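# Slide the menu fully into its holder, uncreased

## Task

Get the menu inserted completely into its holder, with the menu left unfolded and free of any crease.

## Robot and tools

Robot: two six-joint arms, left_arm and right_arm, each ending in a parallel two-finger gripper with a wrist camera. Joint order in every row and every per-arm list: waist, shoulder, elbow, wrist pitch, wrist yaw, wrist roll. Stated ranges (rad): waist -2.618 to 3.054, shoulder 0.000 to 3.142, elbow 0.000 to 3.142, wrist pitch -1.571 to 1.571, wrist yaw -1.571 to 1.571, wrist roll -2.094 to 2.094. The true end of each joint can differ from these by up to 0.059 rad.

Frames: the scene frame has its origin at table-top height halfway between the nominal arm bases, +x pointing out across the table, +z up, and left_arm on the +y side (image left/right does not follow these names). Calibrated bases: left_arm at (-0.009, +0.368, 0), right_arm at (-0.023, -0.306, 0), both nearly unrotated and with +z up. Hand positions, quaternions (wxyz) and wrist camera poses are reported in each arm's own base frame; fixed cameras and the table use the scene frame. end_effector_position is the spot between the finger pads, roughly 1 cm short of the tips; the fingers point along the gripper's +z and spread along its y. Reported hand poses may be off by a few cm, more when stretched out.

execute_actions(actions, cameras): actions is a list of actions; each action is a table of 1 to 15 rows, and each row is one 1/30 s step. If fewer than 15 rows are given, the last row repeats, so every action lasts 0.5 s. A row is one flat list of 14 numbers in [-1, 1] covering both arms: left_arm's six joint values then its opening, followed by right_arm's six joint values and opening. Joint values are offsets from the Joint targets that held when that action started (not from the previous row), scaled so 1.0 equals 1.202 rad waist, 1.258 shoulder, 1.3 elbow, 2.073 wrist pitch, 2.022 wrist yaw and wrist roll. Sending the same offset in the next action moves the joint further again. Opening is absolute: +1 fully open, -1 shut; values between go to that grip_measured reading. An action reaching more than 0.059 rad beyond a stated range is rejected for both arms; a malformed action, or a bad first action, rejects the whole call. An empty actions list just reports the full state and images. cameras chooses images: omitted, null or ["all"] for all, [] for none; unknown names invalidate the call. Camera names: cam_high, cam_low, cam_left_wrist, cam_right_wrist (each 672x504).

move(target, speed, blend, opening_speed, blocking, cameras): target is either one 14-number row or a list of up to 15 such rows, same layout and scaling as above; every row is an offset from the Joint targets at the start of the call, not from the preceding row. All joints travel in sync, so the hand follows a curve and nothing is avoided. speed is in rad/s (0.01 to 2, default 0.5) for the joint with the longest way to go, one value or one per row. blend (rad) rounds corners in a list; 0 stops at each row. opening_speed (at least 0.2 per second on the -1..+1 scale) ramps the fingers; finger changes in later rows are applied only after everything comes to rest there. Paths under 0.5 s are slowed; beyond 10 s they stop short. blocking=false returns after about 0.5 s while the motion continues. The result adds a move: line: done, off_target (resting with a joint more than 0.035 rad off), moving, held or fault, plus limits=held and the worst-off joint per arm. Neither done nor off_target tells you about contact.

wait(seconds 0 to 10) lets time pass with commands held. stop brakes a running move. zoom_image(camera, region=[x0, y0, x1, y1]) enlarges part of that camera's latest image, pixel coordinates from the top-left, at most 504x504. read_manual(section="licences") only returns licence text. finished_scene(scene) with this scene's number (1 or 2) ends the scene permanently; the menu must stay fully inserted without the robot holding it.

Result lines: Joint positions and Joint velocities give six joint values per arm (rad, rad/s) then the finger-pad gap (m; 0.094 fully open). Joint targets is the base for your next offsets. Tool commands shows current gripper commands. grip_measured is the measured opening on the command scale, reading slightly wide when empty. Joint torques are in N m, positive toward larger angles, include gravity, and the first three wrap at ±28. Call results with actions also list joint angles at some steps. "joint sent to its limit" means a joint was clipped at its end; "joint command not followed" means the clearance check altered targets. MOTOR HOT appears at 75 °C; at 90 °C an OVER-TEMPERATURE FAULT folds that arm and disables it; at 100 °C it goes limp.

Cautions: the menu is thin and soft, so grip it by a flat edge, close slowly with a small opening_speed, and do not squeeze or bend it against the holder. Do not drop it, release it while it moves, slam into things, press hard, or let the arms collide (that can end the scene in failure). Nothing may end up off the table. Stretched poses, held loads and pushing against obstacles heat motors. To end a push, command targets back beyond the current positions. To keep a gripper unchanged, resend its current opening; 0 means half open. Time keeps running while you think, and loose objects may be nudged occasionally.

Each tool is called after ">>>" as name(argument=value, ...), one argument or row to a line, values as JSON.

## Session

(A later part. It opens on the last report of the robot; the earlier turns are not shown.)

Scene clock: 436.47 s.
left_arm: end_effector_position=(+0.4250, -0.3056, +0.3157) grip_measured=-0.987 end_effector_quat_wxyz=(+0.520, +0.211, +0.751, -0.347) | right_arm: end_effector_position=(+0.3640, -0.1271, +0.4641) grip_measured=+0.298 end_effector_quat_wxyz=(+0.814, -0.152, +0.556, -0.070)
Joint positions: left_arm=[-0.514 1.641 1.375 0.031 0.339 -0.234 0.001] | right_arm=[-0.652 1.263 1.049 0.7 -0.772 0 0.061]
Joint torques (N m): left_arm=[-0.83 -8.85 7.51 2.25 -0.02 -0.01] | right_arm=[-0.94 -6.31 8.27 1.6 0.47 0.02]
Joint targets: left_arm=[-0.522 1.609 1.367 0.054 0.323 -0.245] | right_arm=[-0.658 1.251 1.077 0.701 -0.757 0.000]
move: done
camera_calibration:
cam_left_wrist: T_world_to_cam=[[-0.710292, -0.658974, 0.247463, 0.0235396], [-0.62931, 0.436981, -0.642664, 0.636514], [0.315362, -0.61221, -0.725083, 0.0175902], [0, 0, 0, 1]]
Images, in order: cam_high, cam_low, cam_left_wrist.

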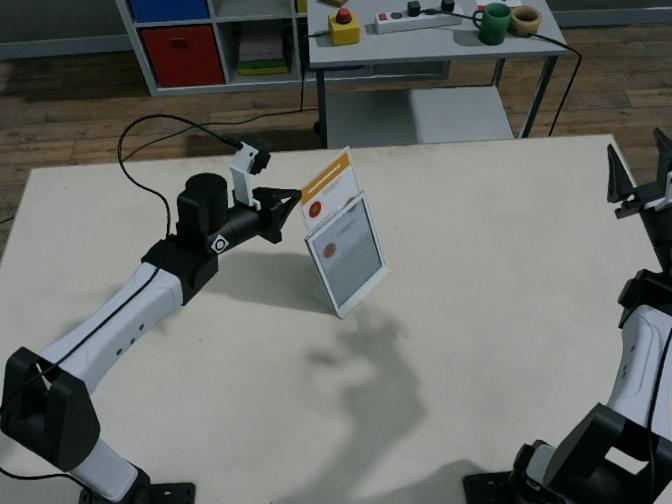

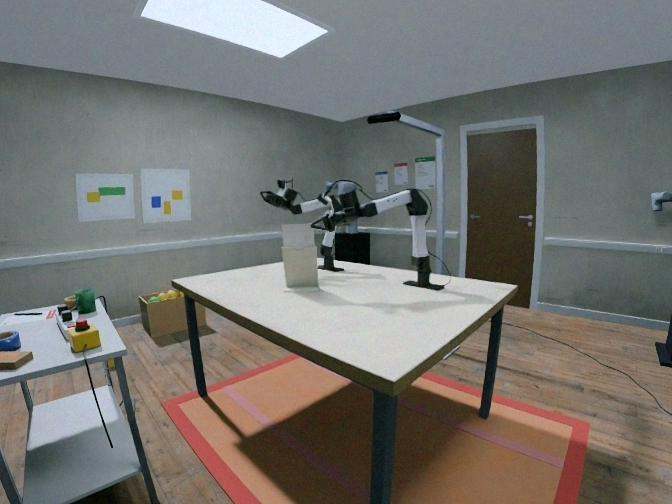

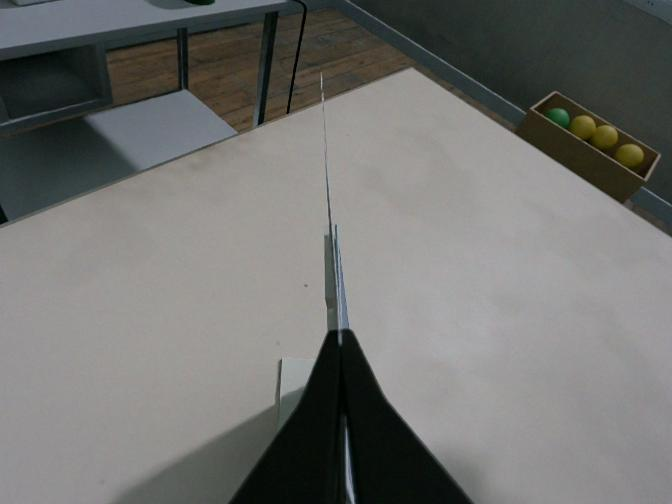

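>>> move(
  target=[-0.0399,0.0461,-0.1669,0.1126,-0.0232,-0.0059,-1,0,0,0,0,0,0,0.3],
  speed=0.08,
  cameras=["cam_high","cam_left_wrist","cam_low"],
)

>>> zoom_image(
  camera="cam_high",
  region=[270, 140, 410, 330],
)

>>> zoom_image(
  camera="cam_low",
  region=[275, 215, 335, 260],
)

>>> zoom_image(
  camera="cam_left_wrist",
  region=[230, 60, 430, 504],
)

Scene clock: 446.73 s.
left_arm: end_effector_position=(+0.4128, -0.3176, +0.2585) grip_measured=-0.987 end_effector_quat_wxyz=(+0.521, +0.210, +0.751, -0.346) | right_arm: end_effector_position=(+0.3640, -0.1271, +0.4641) grip_measured=+0.298 end_effector_quat_wxyz=(+0.814, -0.152, +0.556, -0.070)
Joint positions: left_arm=[-0.561 1.655 1.159 0.266 0.29 -0.246 0.001] | right_arm=[-0.652 1.263 1.049 0.7 -0.772 0 0.061]
Joint torques (N m): left_arm=[-0.88 -5.44 7.23 2.26 0.02 0] | right_arm=[-0.95 -6.34 8.27 1.6 0.48 0.02]
Joint targets: left_arm=[-0.570 1.667 1.150 0.287 0.277 -0.257] | right_arm=[-0.658 1.251 1.077 0.701 -0.757 0.000]
move: done
camera_calibration:
cam_left_wrist: T_world_to_cam=[[-0.708671, -0.660905, 0.246961, 0.0199672], [-0.629938, 0.435066, -0.643348, 0.597193], [0.317748, -0.611492, -0.724647, -0.0283439], [0, 0, 0, 1]]
Images, in order: cam_high, cam_low, cam_left_wrist.

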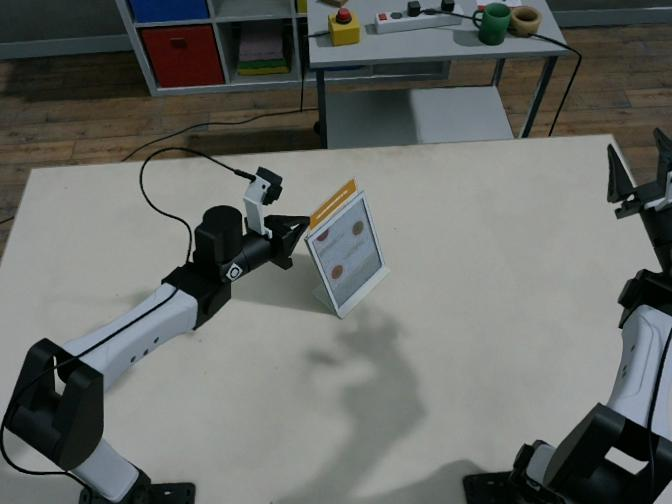

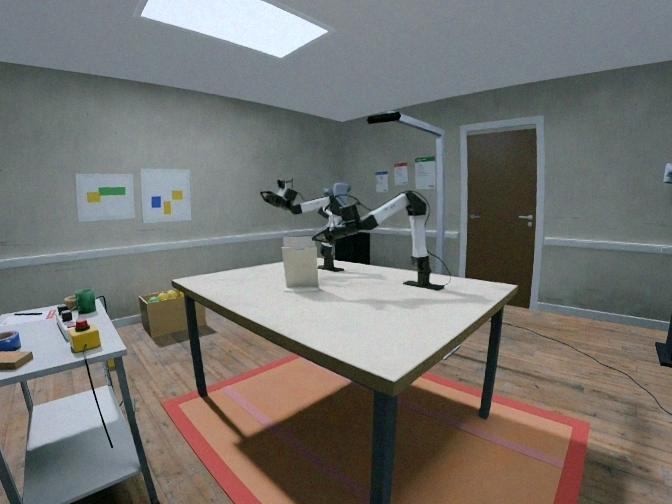

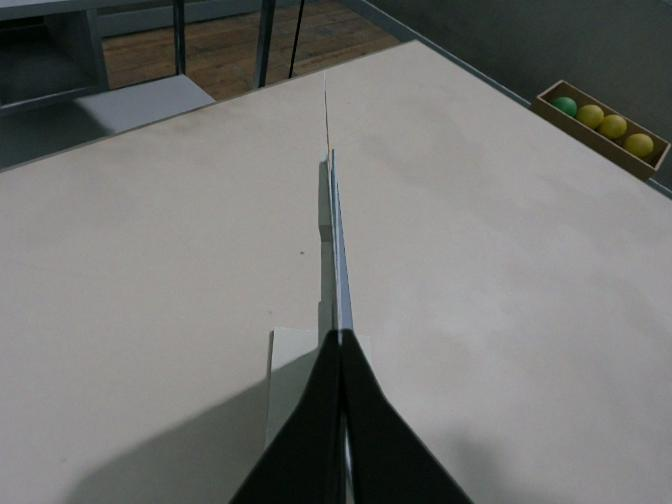

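Scaled by 2.653 from the camera's 672x504 image, which has a finer 960x720 frame.

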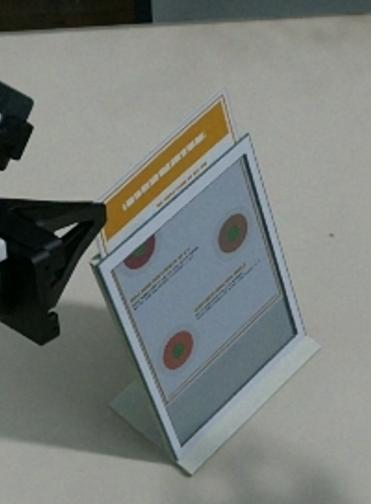

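Scaled by 8.400 from the camera's 672x504 image, which has a finer 960x720 frame.

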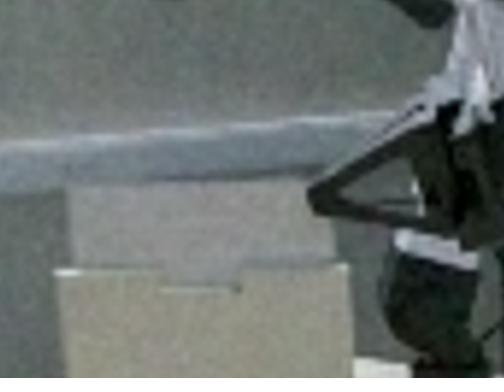

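Scaled by 1.135 from the camera's 672x504 image, which has a finer 960x720 frame.

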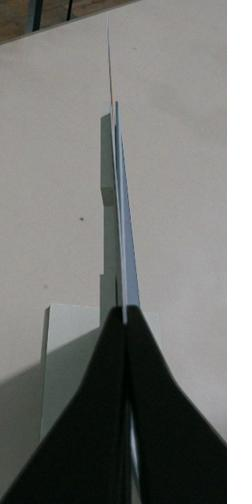

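>>> move(
  target=[-0.0175,0.0164,-0.0573,0.047,-0.0104,-0.0035,-1,0,0,0,0,0,0,0.3],
  speed=0.06,
  cameras=["cam_high","cam_left_wrist","cam_low"],
)

>>> zoom_image(
  camera="cam_high",
  region=[270, 140, 410, 330],
)

>>> zoom_image(
  camera="cam_low",
  region=[275, 225, 325, 260],
)

>>> zoom_image(
  camera="cam_left_wrist",
  region=[230, 60, 430, 504],
)

Scene clock: 455.70 s.
left_arm: end_effector_position=(+0.4093, -0.3218, +0.2374) grip_measured=-0.987 end_effector_quat_wxyz=(+0.526, +0.207, +0.749, -0.345) | right_arm: end_effector_position=(+0.3640, -0.1271, +0.4641) grip_measured=+0.298 end_effector_quat_wxyz=(+0.814, -0.152, +0.556, -0.070)
Joint positions: left_arm=[-0.58 1.676 1.084 0.374 0.263 -0.253 0.001] | right_arm=[-0.652 1.263 1.049 0.7 -0.772 0 0.061]
Joint torques (N m): left_arm=[-1.06 -5.48 7.12 2.16 0.08 -0.01] | right_arm=[-0.95 -6.3 8.29 1.6 0.48 0.03]
Joint targets: left_arm=[-0.591 1.688 1.076 0.385 0.255 -0.263] | right_arm=[-0.658 1.251 1.077 0.701 -0.757 0.000]
move: done
camera_calibration:
cam_left_wrist: T_world_to_cam=[[-0.704719, -0.665997, 0.244579, 0.0172875], [-0.628374, 0.425834, -0.651008, 0.581426], [0.329419, -0.612465, -0.718589, -0.0515605], [0, 0, 0, 1]]
Images, in order: cam_high, cam_low, cam_left_wrist.

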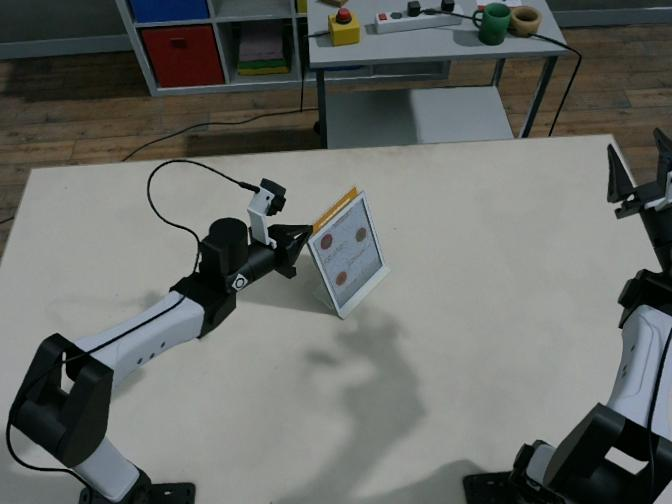

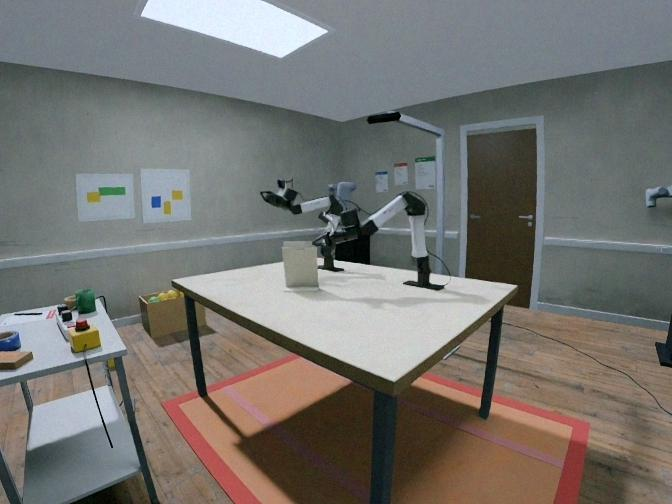

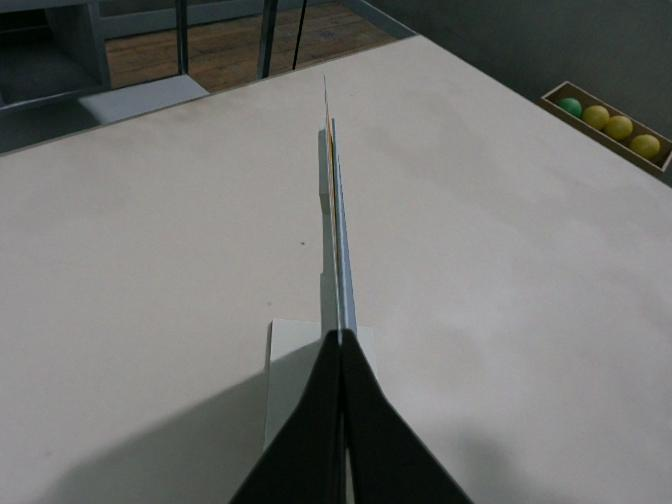

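Scaled by 2.653 from the camera's 672x504 image, which has a finer 960x720 frame.

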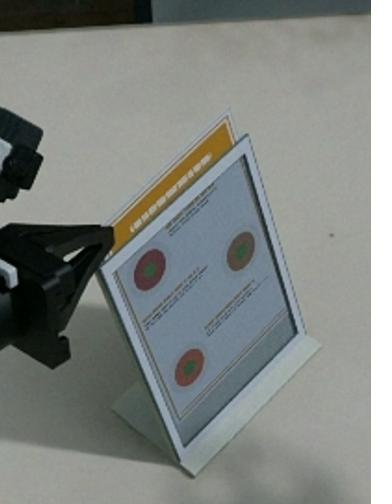

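Scaled by 10.080 from the camera's 672x504 image, which has a finer 960x720 frame.

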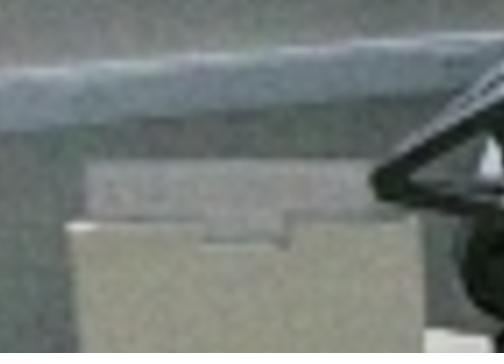

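Scaled by 1.135 from the camera's 672x504 image, which has a finer 960x720 frame.

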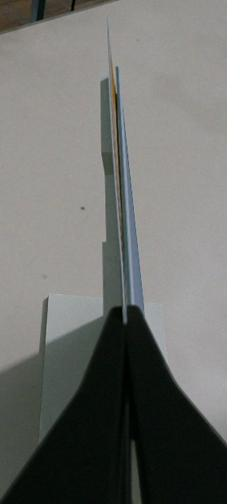

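>>> move(
  target=[0,0,0,0,0,0,-0.965,0,0,0,0,0,0,0.3],
  opening_speed=0.2,
  cameras=["cam_high","cam_low"],
)

>>> zoom_image(
  camera="cam_high",
  region=[270, 140, 410, 330],
)

Scene clock: 462.93 s.
left_arm: end_effector_position=(+0.4093, -0.3218, +0.2374) grip_measured=-0.967 end_effector_quat_wxyz=(+0.526, +0.207, +0.749, -0.345) | right_arm: end_effector_position=(+0.3640, -0.1271, +0.4641) grip_measured=+0.298 end_effector_quat_wxyz=(+0.814, -0.152, +0.556, -0.070)
Joint positions: left_arm=[-0.58 1.676 1.084 0.374 0.263 -0.253 0.002] | right_arm=[-0.652 1.263 1.049 0.7 -0.772 0 0.061]
Joint torques (N m): left_arm=[-1.09 -5.48 7.12 2.16 0.09 0] | right_arm=[-0.95 -6.32 8.28 1.59 0.48 0.02]
Motor temperatures (°C): left_arm=[24 49 52 55 24 23 27] | right_arm=[24 35 47 33 23 24 25]
Joint targets: left_arm=[-0.591 1.688 1.076 0.385 0.256 -0.263] | right_arm=[-0.658 1.251 1.077 0.701 -0.757 0.000]
move: done
Images, in order: cam_high, cam_low.

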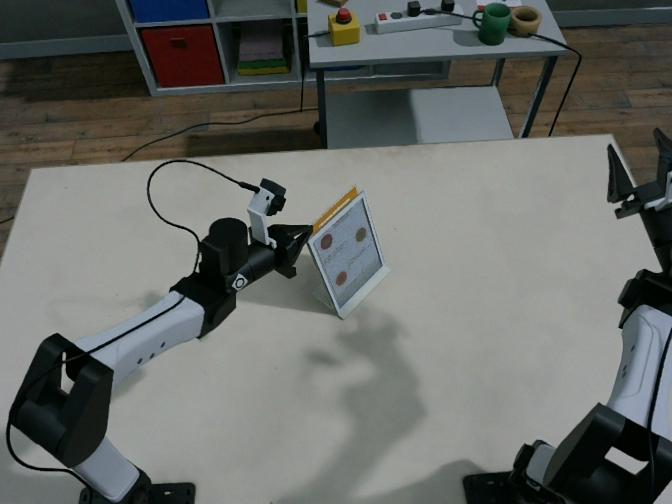

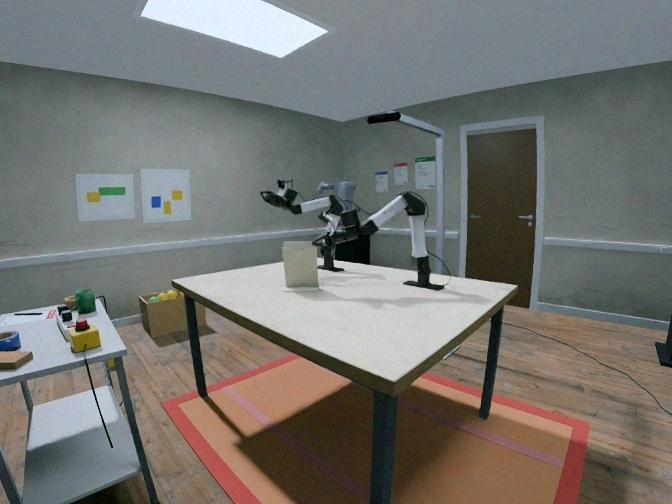

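Scaled by 2.653 from the camera's 672x504 image, which has a finer 960x720 frame.

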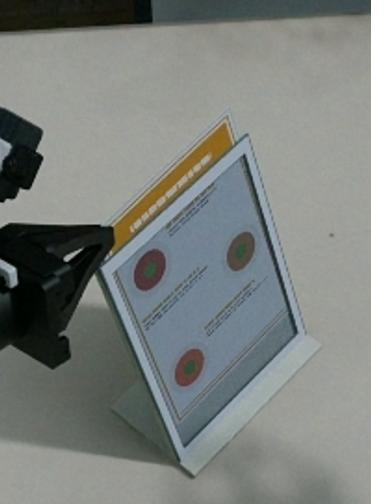

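>>> move(
  target=[0,0,0,0,0,0,-0.93,0,0,0,0,0,0,0.3],
  opening_speed=0.2,
  cameras=["cam_high"],
)

>>> zoom_image(
  camera="cam_high",
  region=[270, 140, 410, 330],
)

Scene clock: 466.50 s.
left_arm: end_effector_position=(+0.4093, -0.3218, +0.2374) grip_measured=-0.932 end_effector_quat_wxyz=(+0.526, +0.207, +0.749, -0.345) | right_arm: end_effector_position=(+0.3640, -0.1271, +0.4641) grip_measured=+0.298 end_effector_quat_wxyz=(+0.814, -0.152, +0.556, -0.070)
Joint positions: left_arm=[-0.58 1.676 1.084 0.374 0.263 -0.254 0.003] | right_arm=[-0.652 1.263 1.049 0.7 -0.772 0 0.061]
Joint velocities: left_arm=[-0.002 0.002 0.022 -0.007 -0.037 -0.198 0.001] | right_arm=[within noise]
Joint torques (N m): left_arm=[-1.06 -5.5 7.12 2.16 0.08 0] | right_arm=[-0.95 -6.31 8.27 1.6 0.48 0.02]
Joint targets: left_arm=[-0.591 1.688 1.076 0.385 0.256 -0.264] | right_arm=[-0.658 1.251 1.077 0.701 -0.757 0.000]
move: done
Images, in order: cam_high.

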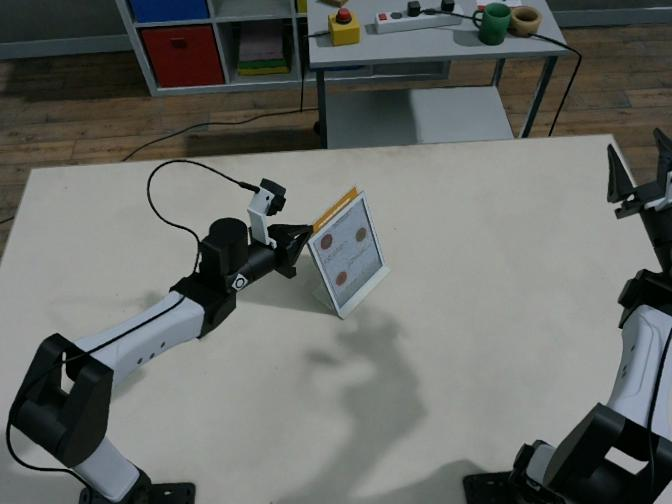

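Scaled by 2.653 from the camera's 672x504 image, which has a finer 960x720 frame.

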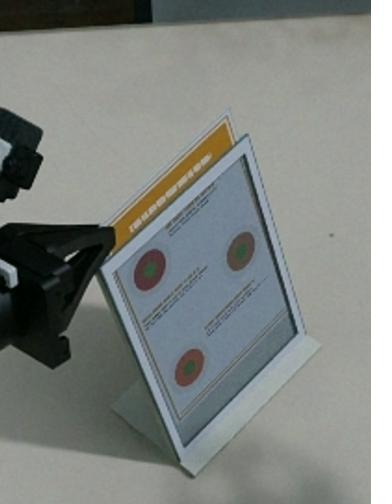

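>>> move(
  target=[0,0,0,0,0,0,-0.8,0,0,0,0,0,0,0.3],
  opening_speed=0.2,
  cameras=["cam_high","cam_left_wrist"],
)

>>> zoom_image(
  camera="cam_high",
  region=[270, 140, 410, 330],
)

Scene clock: 470.07 s.
left_arm: end_effector_position=(+0.4093, -0.3218, +0.2374) grip_measured=-0.802 end_effector_quat_wxyz=(+0.526, +0.206, +0.749, -0.345) | right_arm: end_effector_position=(+0.3640, -0.1271, +0.4641) grip_measured=+0.298 end_effector_quat_wxyz=(+0.814, -0.152, +0.556, -0.070)
Joint positions: left_arm=[-0.58 1.676 1.084 0.374 0.263 -0.254 0.009] | right_arm=[-0.652 1.263 1.049 0.7 -0.772 0 0.061]
Joint torques (N m): left_arm=[-1.06 -5.48 7.12 2.16 0.08 0] | right_arm=[-0.95 -6.34 8.28 1.6 0.48 0.02]
Joint targets: left_arm=[-0.591 1.688 1.076 0.385 0.256 -0.264] | right_arm=[-0.658 1.251 1.077 0.701 -0.757 0.000]
move: done
camera_calibration:
cam_left_wrist: T_world_to_cam=[[-0.704232, -0.665979, 0.246025, 0.0167507], [-0.629239, 0.424992, -0.650723, 0.581442], [0.328809, -0.613068, -0.718353, -0.0515608], [0, 0, 0, 1]]
Images, in order: cam_high, cam_left_wrist.

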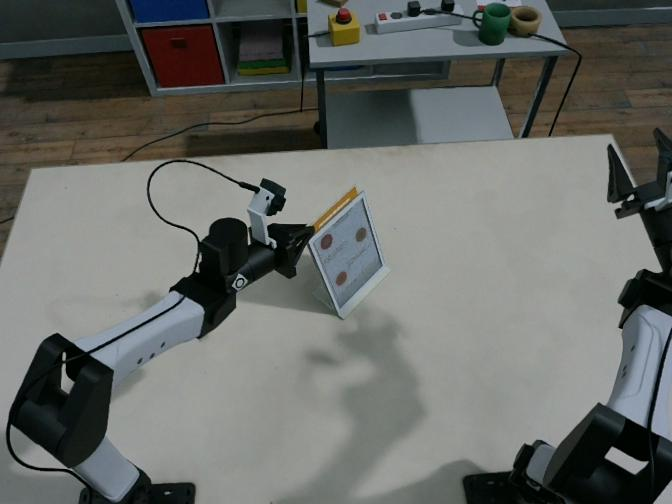

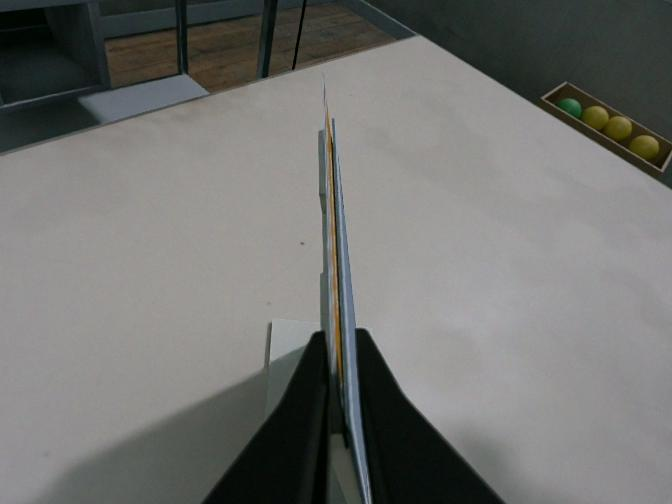

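Scaled by 2.653 from the camera's 672x504 image, which has a finer 960x720 frame.

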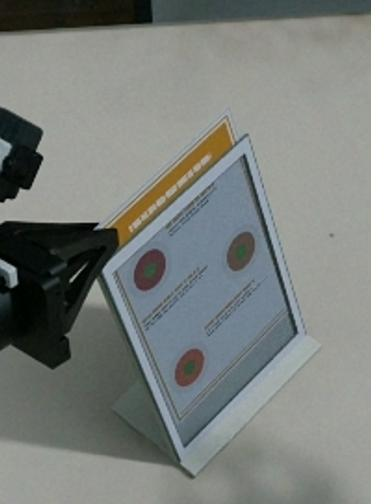

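>>> move(
  target=[
    [0,0,0,0,0,0,-0.55,0,0,0,0,0,0,0.3],
    [0.0599,-0.2122,-0.1354,-0.0386,0.0366,0,-0.55,0,0,0,0,0,0,0.3],
  ],
  opening_speed=0.25,
  speed=0.12,
  cameras=["cam_high","cam_low","cam_left_wrist"],
)

>>> zoom_image(
  camera="cam_high",
  region=[270, 140, 410, 330],
)

>>> zoom_image(
  camera="cam_low",
  region=[275, 225, 325, 260],
)

Scene clock: 494.97 s.
left_arm: end_effector_position=(+0.3708, -0.2774, +0.2511) grip_measured=-0.552 end_effector_quat_wxyz=(+0.526, +0.202, +0.749, -0.348) | right_arm: end_effector_position=(+0.3640, -0.1271, +0.4641) grip_measured=+0.298 end_effector_quat_wxyz=(+0.814, -0.152, +0.556, -0.070)
Joint positions: left_arm=[-0.528 1.444 0.909 0.32 0.314 -0.254 0.021] | right_arm=[-0.652 1.263 1.049 0.7 -0.772 0 0.061]
Joint torques (N m): left_arm=[0.85 -6.57 7.17 1.93 0.34 0] | right_arm=[-0.95 -6.3 8.27 1.6 0.47 0.02]
Joint targets: left_arm=[-0.519 1.421 0.900 0.305 0.329 -0.263] | right_arm=[-0.658 1.251 1.077 0.701 -0.757 0.000]
move: done
camera_calibration:
cam_left_wrist: T_world_to_cam=[[-0.70114, -0.665574, 0.255763, 0.0122441], [-0.633223, 0.416341, -0.652449, 0.546774], [0.327769, -0.619412, -0.713369, -0.00446375], [0, 0, 0, 1]]
Images, in order: cam_high, cam_low, cam_left_wrist.

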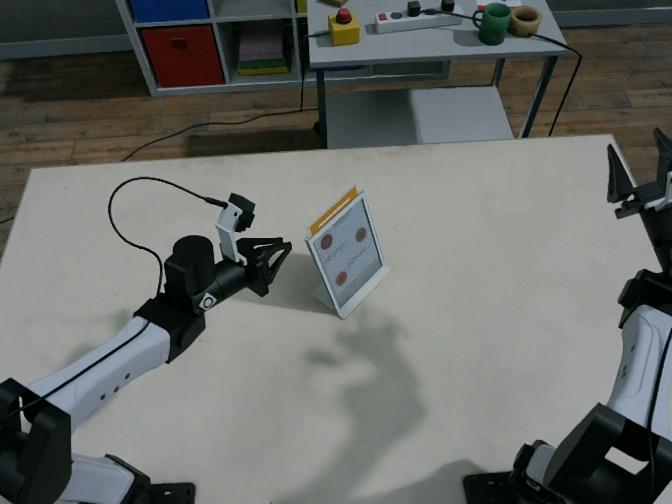

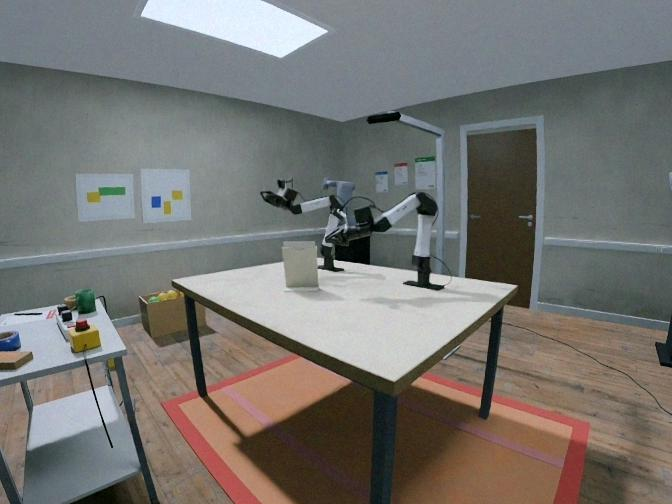

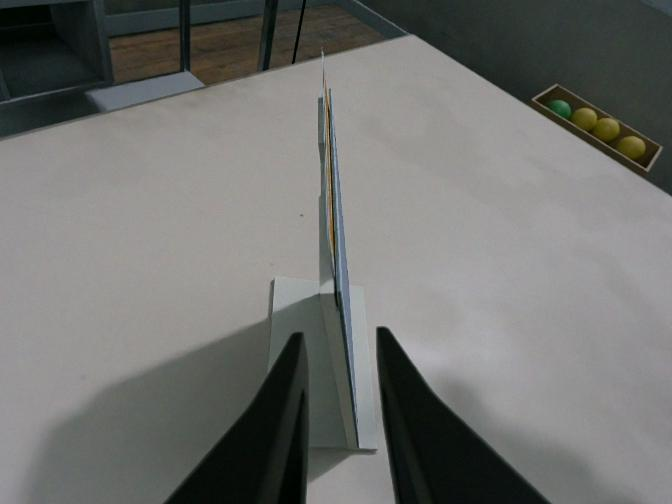

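Scaled by 2.653 from the camera's 672x504 image, which has a finer 960x720 frame.

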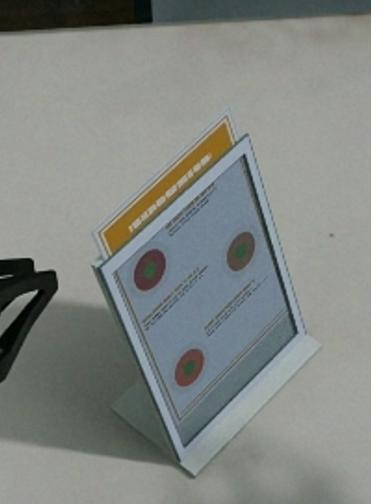

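Scaled by 10.080 from the camera's 672x504 image, which has a finer 960x720 frame.

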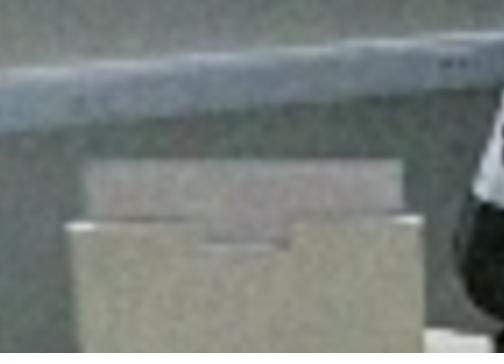

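>>> move(
  target=[0,-0.0262,0.1385,-0.0883,0,0,-1,0,0,0,0,0,0,0.3],
  speed=0.3,
  opening_speed=0.5,
  cameras=[],
)

>>> move(
  target=[-0.025,0.5986,0.9346,-0.4361,0.0302,0.0806,-1,0,0,0,0,0,0,0.3],
  speed=0.4,
)

>>> zoom_image(
  camera="cam_high",
  region=[270, 120, 410, 320],
)

>>> zoom_image(
  camera="cam_low",
  region=[275, 205, 335, 260],
)

Scene clock: 507.10 s.
left_arm: end_effector_position=(+0.3702, -0.2774, +0.2949) grip_measured=-0.988 end_effector_quat_wxyz=(+0.526, +0.202, +0.749, -0.349) | right_arm: end_effector_position=(+0.3640, -0.1271, +0.4641) grip_measured=+0.298 end_effector_quat_wxyz=(+0.814, -0.152, +0.556, -0.070)
Joint positions: left_arm=[-0.528 1.407 1.055 0.137 0.315 -0.254 0.001] | right_arm=[-0.652 1.263 1.049 0.7 -0.772 0 0.061]
Joint torques (N m): left_arm=[0.84 -6.13 10.4 1.83 0.34 0.01] | right_arm=[-0.95 -6.31 8.29 1.6 0.47 0.02]
Joint targets: left_arm=[-0.519 1.388 1.080 0.121 0.329 -0.264] | right_arm=[-0.658 1.251 1.077 0.701 -0.757 0.000]
move: done

Scene clock: 510.80 s.
left_arm: end_effector_position=(+0.4681, -0.3532, +0.2944) grip_measured=-0.988 end_effector_quat_wxyz=(+0.371, +0.269, +0.837, -0.300) | right_arm: end_effector_position=(+0.3640, -0.1271, +0.4641) grip_measured=+0.298 end_effector_quat_wxyz=(+0.814, -0.152, +0.556, -0.070)
Joint positions: left_arm=[-0.539 2.127 2.267 -0.767 0.376 -0.111 0.001] | right_arm=[-0.652 1.263 1.049 0.7 -0.772 0 0.061]
Joint torques (N m): left_arm=[-1.02 -8.2 10 1.67 0.45 0.2] | right_arm=[-0.94 -6.31 8.28 1.6 0.48 0.02]
Joint targets: left_arm=[-0.549 2.141 2.295 -0.782 0.391 -0.101] | right_arm=[-0.658 1.251 1.077 0.701 -0.757 0.000]
move: done
camera_calibration:
cam_left_wrist: T_world_to_cam=[[-0.714236, -0.6481, 0.26426, 0.0288092], [-0.698201, 0.633429, -0.333591, 0.681397], [0.0488104, -0.422769, -0.904922, 0.203994], [0, 0, 0, 1]]
cam_right_wrist: T_world_to_cam=[[0.065274, -0.959678, 0.273417, -0.269796], [-0.24586, -0.281022, -0.927674, 0.515494], [0.967105, -0.0066693, -0.25429, -0.123356], [0, 0, 0, 1]]

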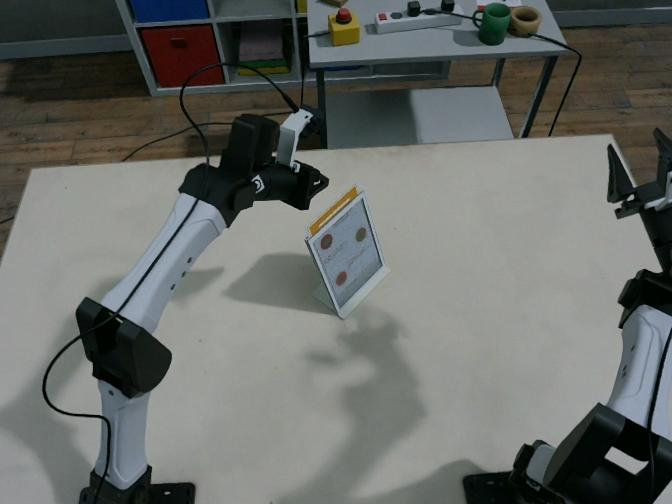

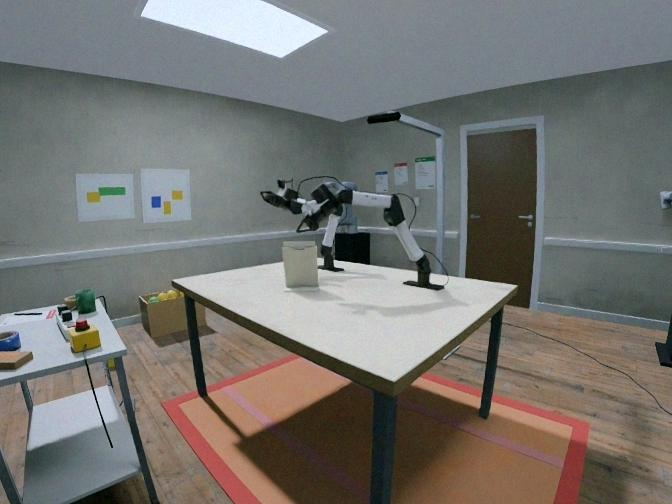

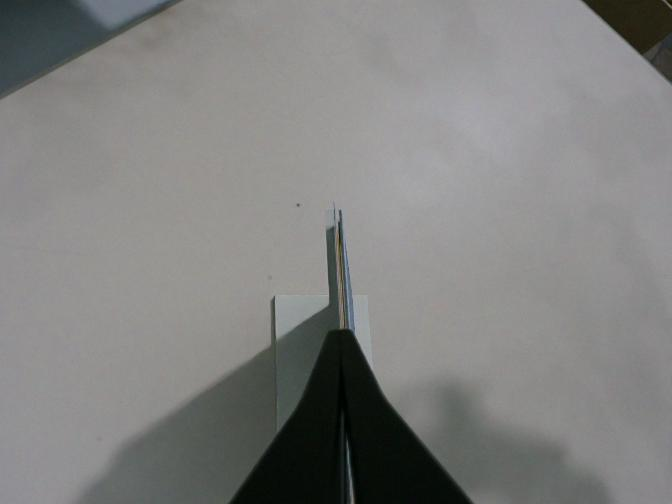

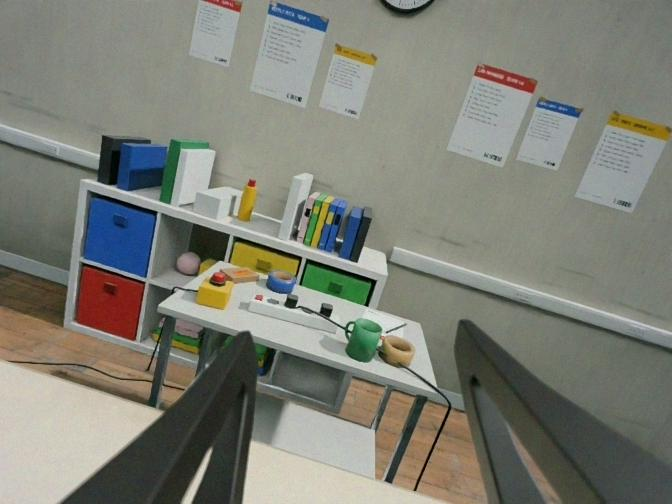

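Scaled by 2.520 from the camera's 672x504 image, which has a finer 960x720 frame.

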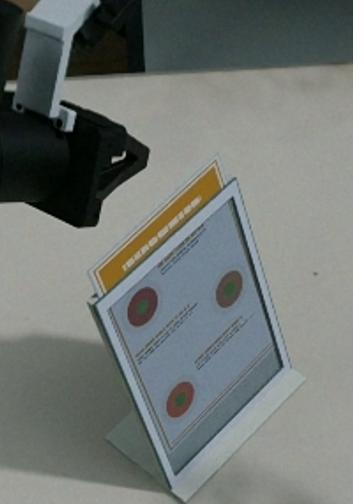

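Scaled by 8.400 from the camera's 672x504 image, which has a finer 960x720 frame.

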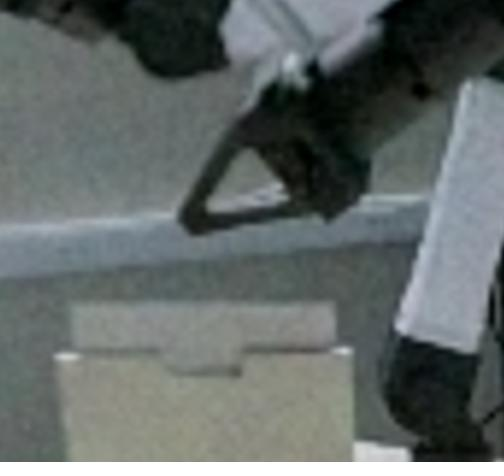

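>>> move(
  target=[
    [-0.0175,-0.0819,-0.1926,0.0926,-0.0213,-0.0148,-1,0,0,0,0,0,0,0.3],
    [-0.0341,-0.1017,-0.31,0.1561,-0.0292,-0.0208,-1,0,0,0,0,0,0,0.3],
  ],
  speed=[0.15,0.06],
  blend=0.02,
  cameras=["cam_high","cam_low","cam_left_wrist"],
)

>>> zoom_image(
  camera="cam_high",
  region=[270, 120, 410, 320],
)

>>> zoom_image(
  camera="cam_low",
  region=[275, 205, 335, 260],
)

>>> zoom_image(
  camera="cam_left_wrist",
  region=[270, 150, 420, 400],
)

Scene clock: 522.07 s.
left_arm: end_effector_position=(+0.4565, -0.3697, +0.2318) grip_measured=-0.988 end_effector_quat_wxyz=(+0.366, +0.272, +0.838, -0.300) | right_arm: end_effector_position=(+0.3640, -0.1271, +0.4641) grip_measured=+0.298 end_effector_quat_wxyz=(+0.814, -0.152, +0.556, -0.070)
Joint positions: left_arm=[-0.581 2.052 1.901 -0.475 0.347 -0.132 0.001] | right_arm=[-0.652 1.263 1.049 0.7 -0.772 0 0.061]
Joint torques (N m): left_arm=[-0.91 -12.22 7.13 1.98 0.09 0] | right_arm=[-0.95 -6.32 8.28 1.6 0.47 0.02]
Joint targets: left_arm=[-0.590 2.013 1.892 -0.459 0.332 -0.143] | right_arm=[-0.658 1.251 1.077 0.701 -0.757 0.000]
move: off_target (left_arm); left_arm: the shoulder is farthest, 0.039 rad from its target
camera_calibration:
cam_left_wrist: T_world_to_cam=[[-0.717228, -0.644064, 0.266018, 0.0288362], [-0.69569, 0.639902, -0.326406, 0.662433], [0.0400012, -0.419174, -0.907024, 0.146806], [0, 0, 0, 1]]
Images, in order: cam_high, cam_low, cam_left_wrist.

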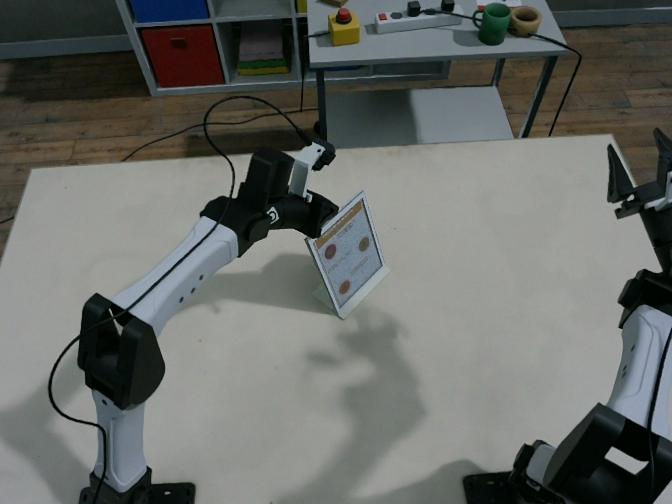

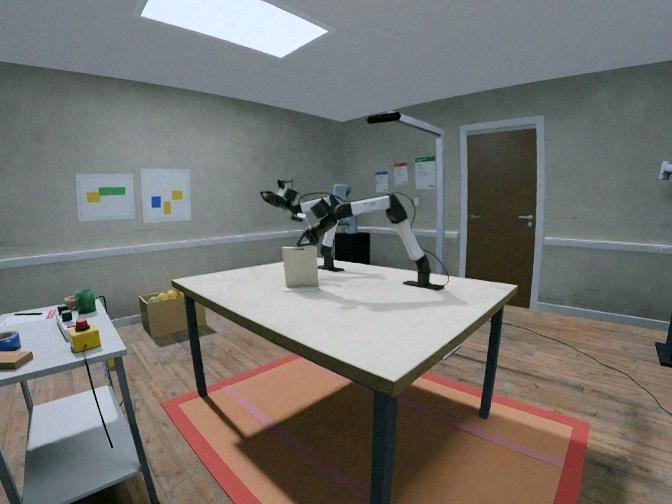

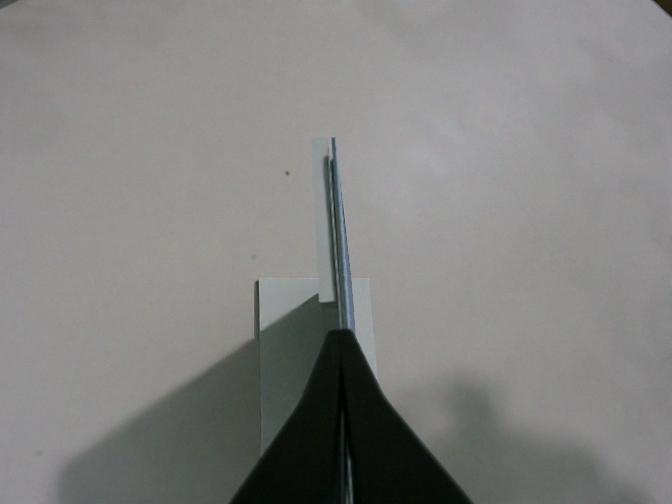

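Scaled by 2.520 from the camera's 672x504 image, which has a finer 960x720 frame.

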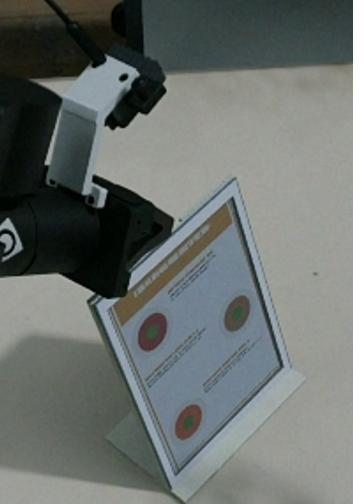

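Scaled by 8.400 from the camera's 672x504 image, which has a finer 960x720 frame.

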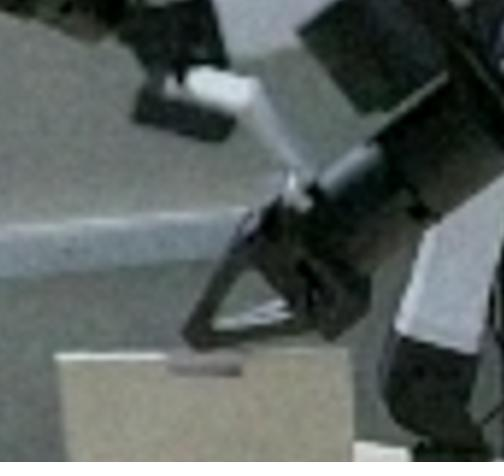

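Scaled by 2.016 from the camera's 672x504 image, which has a finer 960x720 frame.

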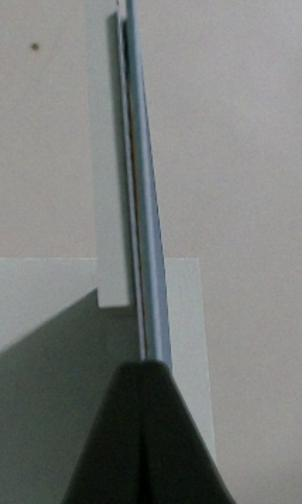

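>>> move(
  target=[
    [0.02,0.03,0.15,-0.08,0.01,0.008,-1,0,0,0,0,0,0,0.3],
    [0.0591,0.1117,0.2492,-0.12,0.02,0.0208,-1,0,0,0,0,0,0,0.3],
  ],
  speed=[0.15,0.3],
  blend=0.03,
)

>>> zoom_image(
  camera="cam_high",
  region=[295, 180, 395, 325],
)

>>> zoom_image(
  camera="cam_low",
  region=[275, 235, 325, 260],
)

>>> zoom_image(
  camera="cam_left_wrist",
  region=[270, 130, 420, 380],
)

Scene clock: 527.23 s.
left_arm: end_effector_position=(+0.4833, -0.3479, +0.2648) grip_measured=-0.988 end_effector_quat_wxyz=(+0.367, +0.258, +0.846, -0.287) | right_arm: end_effector_position=(+0.3640, -0.1271, +0.4641) grip_measured=+0.298 end_effector_quat_wxyz=(+0.814, -0.152, +0.556, -0.070)
Joint positions: left_arm=[-0.523 2.143 2.188 -0.692 0.356 -0.111 0.001] | right_arm=[-0.652 1.263 1.049 0.7 -0.772 0 0.061]
Joint torques (N m): left_arm=[0.39 -8.75 10.19 1.65 0.45 0.18] | right_arm=[-0.95 -6.34 8.28 1.6 0.48 0.02]
Joint targets: left_arm=[-0.519 2.153 2.216 -0.708 0.372 -0.101] | right_arm=[-0.658 1.251 1.077 0.701 -0.757 0.000]
move: done
camera_calibration:
cam_left_wrist: T_world_to_cam=[[-0.690589, -0.675153, 0.259336, 0.0313774], [-0.721471, 0.617964, -0.312409, 0.679086], [0.0506638, -0.40285, -0.913863, 0.187123], [0, 0, 0, 1]]
cam_right_wrist: T_world_to_cam=[[0.065274, -0.959678, 0.273417, -0.269796], [-0.24586, -0.281022, -0.927674, 0.515494], [0.967105, -0.0066693, -0.25429, -0.123356], [0, 0, 0, 1]]

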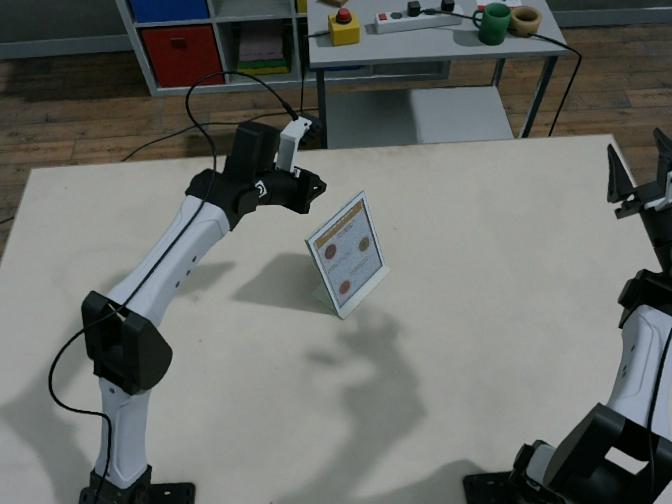

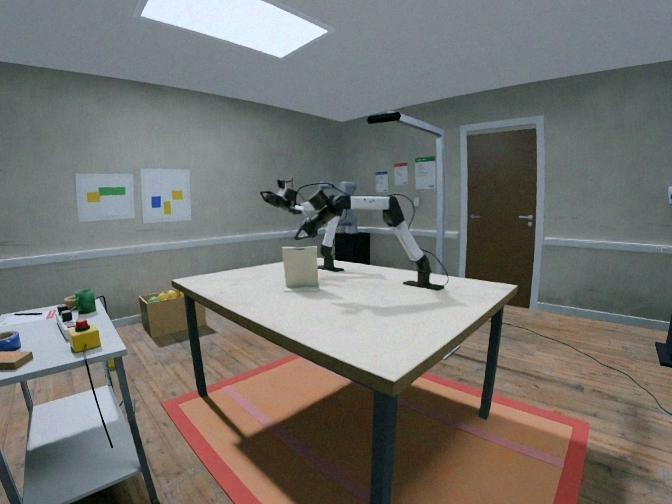

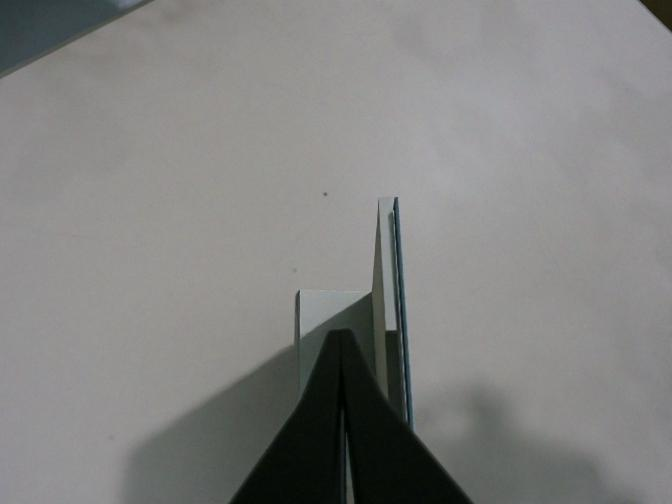

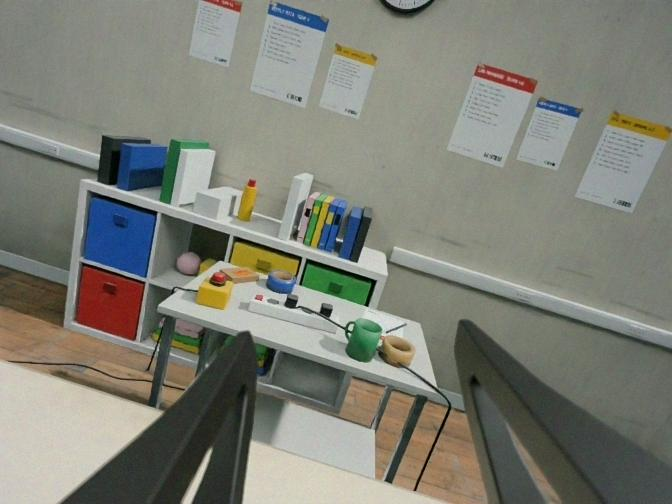

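Scaled by 3.476 from the camera's 672x504 image, which has a finer 960x720 frame.

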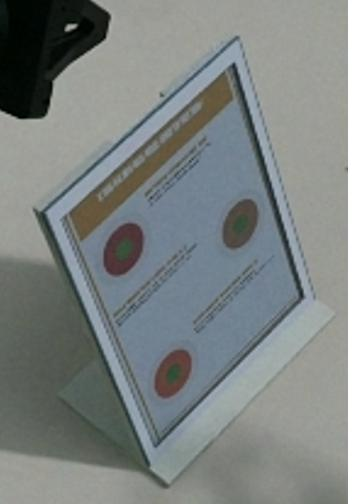

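Scaled by 10.080 from the camera's 672x504 image, which has a finer 960x720 frame.

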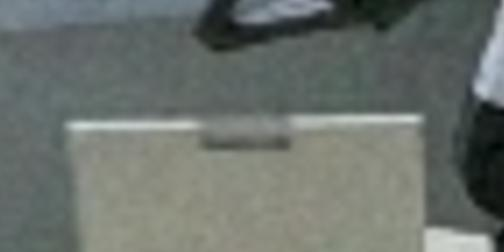

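Scaled by 2.016 from the camera's 672x504 image, which has a finer 960x720 frame.

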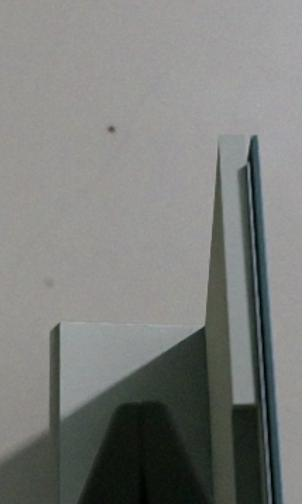

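>>> zoom_image(
  camera="cam_high",
  region=[330, 255, 395, 325],
)

>>> zoom_image(
  camera="cam_high",
  region=[300, 185, 370, 255],
)

>>> zoom_image(
  camera="cam_left_wrist",
  region=[360, 180, 430, 440],
)

Scaled by 7.200 from the camera's 672x504 image, which has a finer 960x720 frame.

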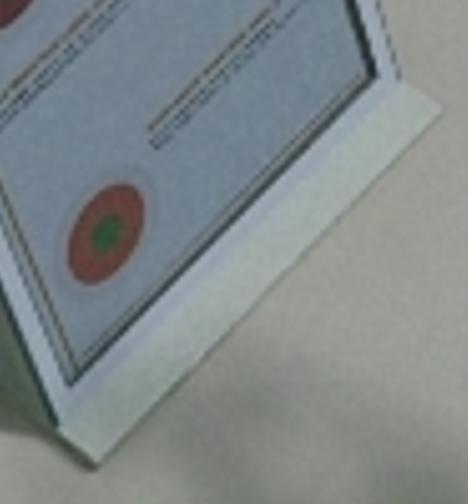

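Scaled by 7.200 from the camera's 672x504 image, which has a finer 960x720 frame.

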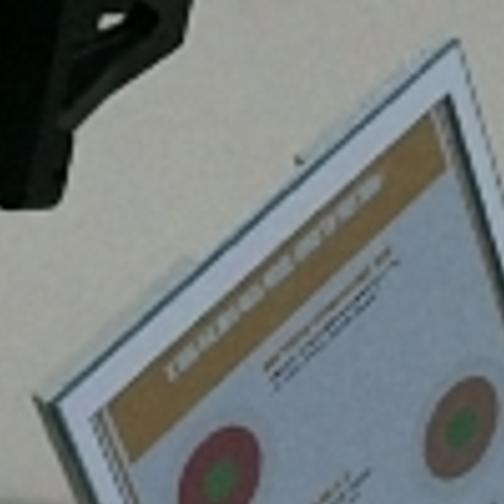

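Scaled by 1.938 from the camera's 672x504 image, which has a finer 960x720 frame.

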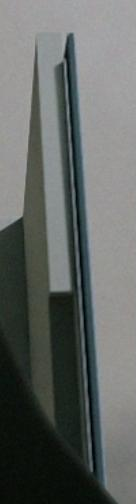

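>>> finished_scene(
  scene=1,
)

The scene is finished: the task was done.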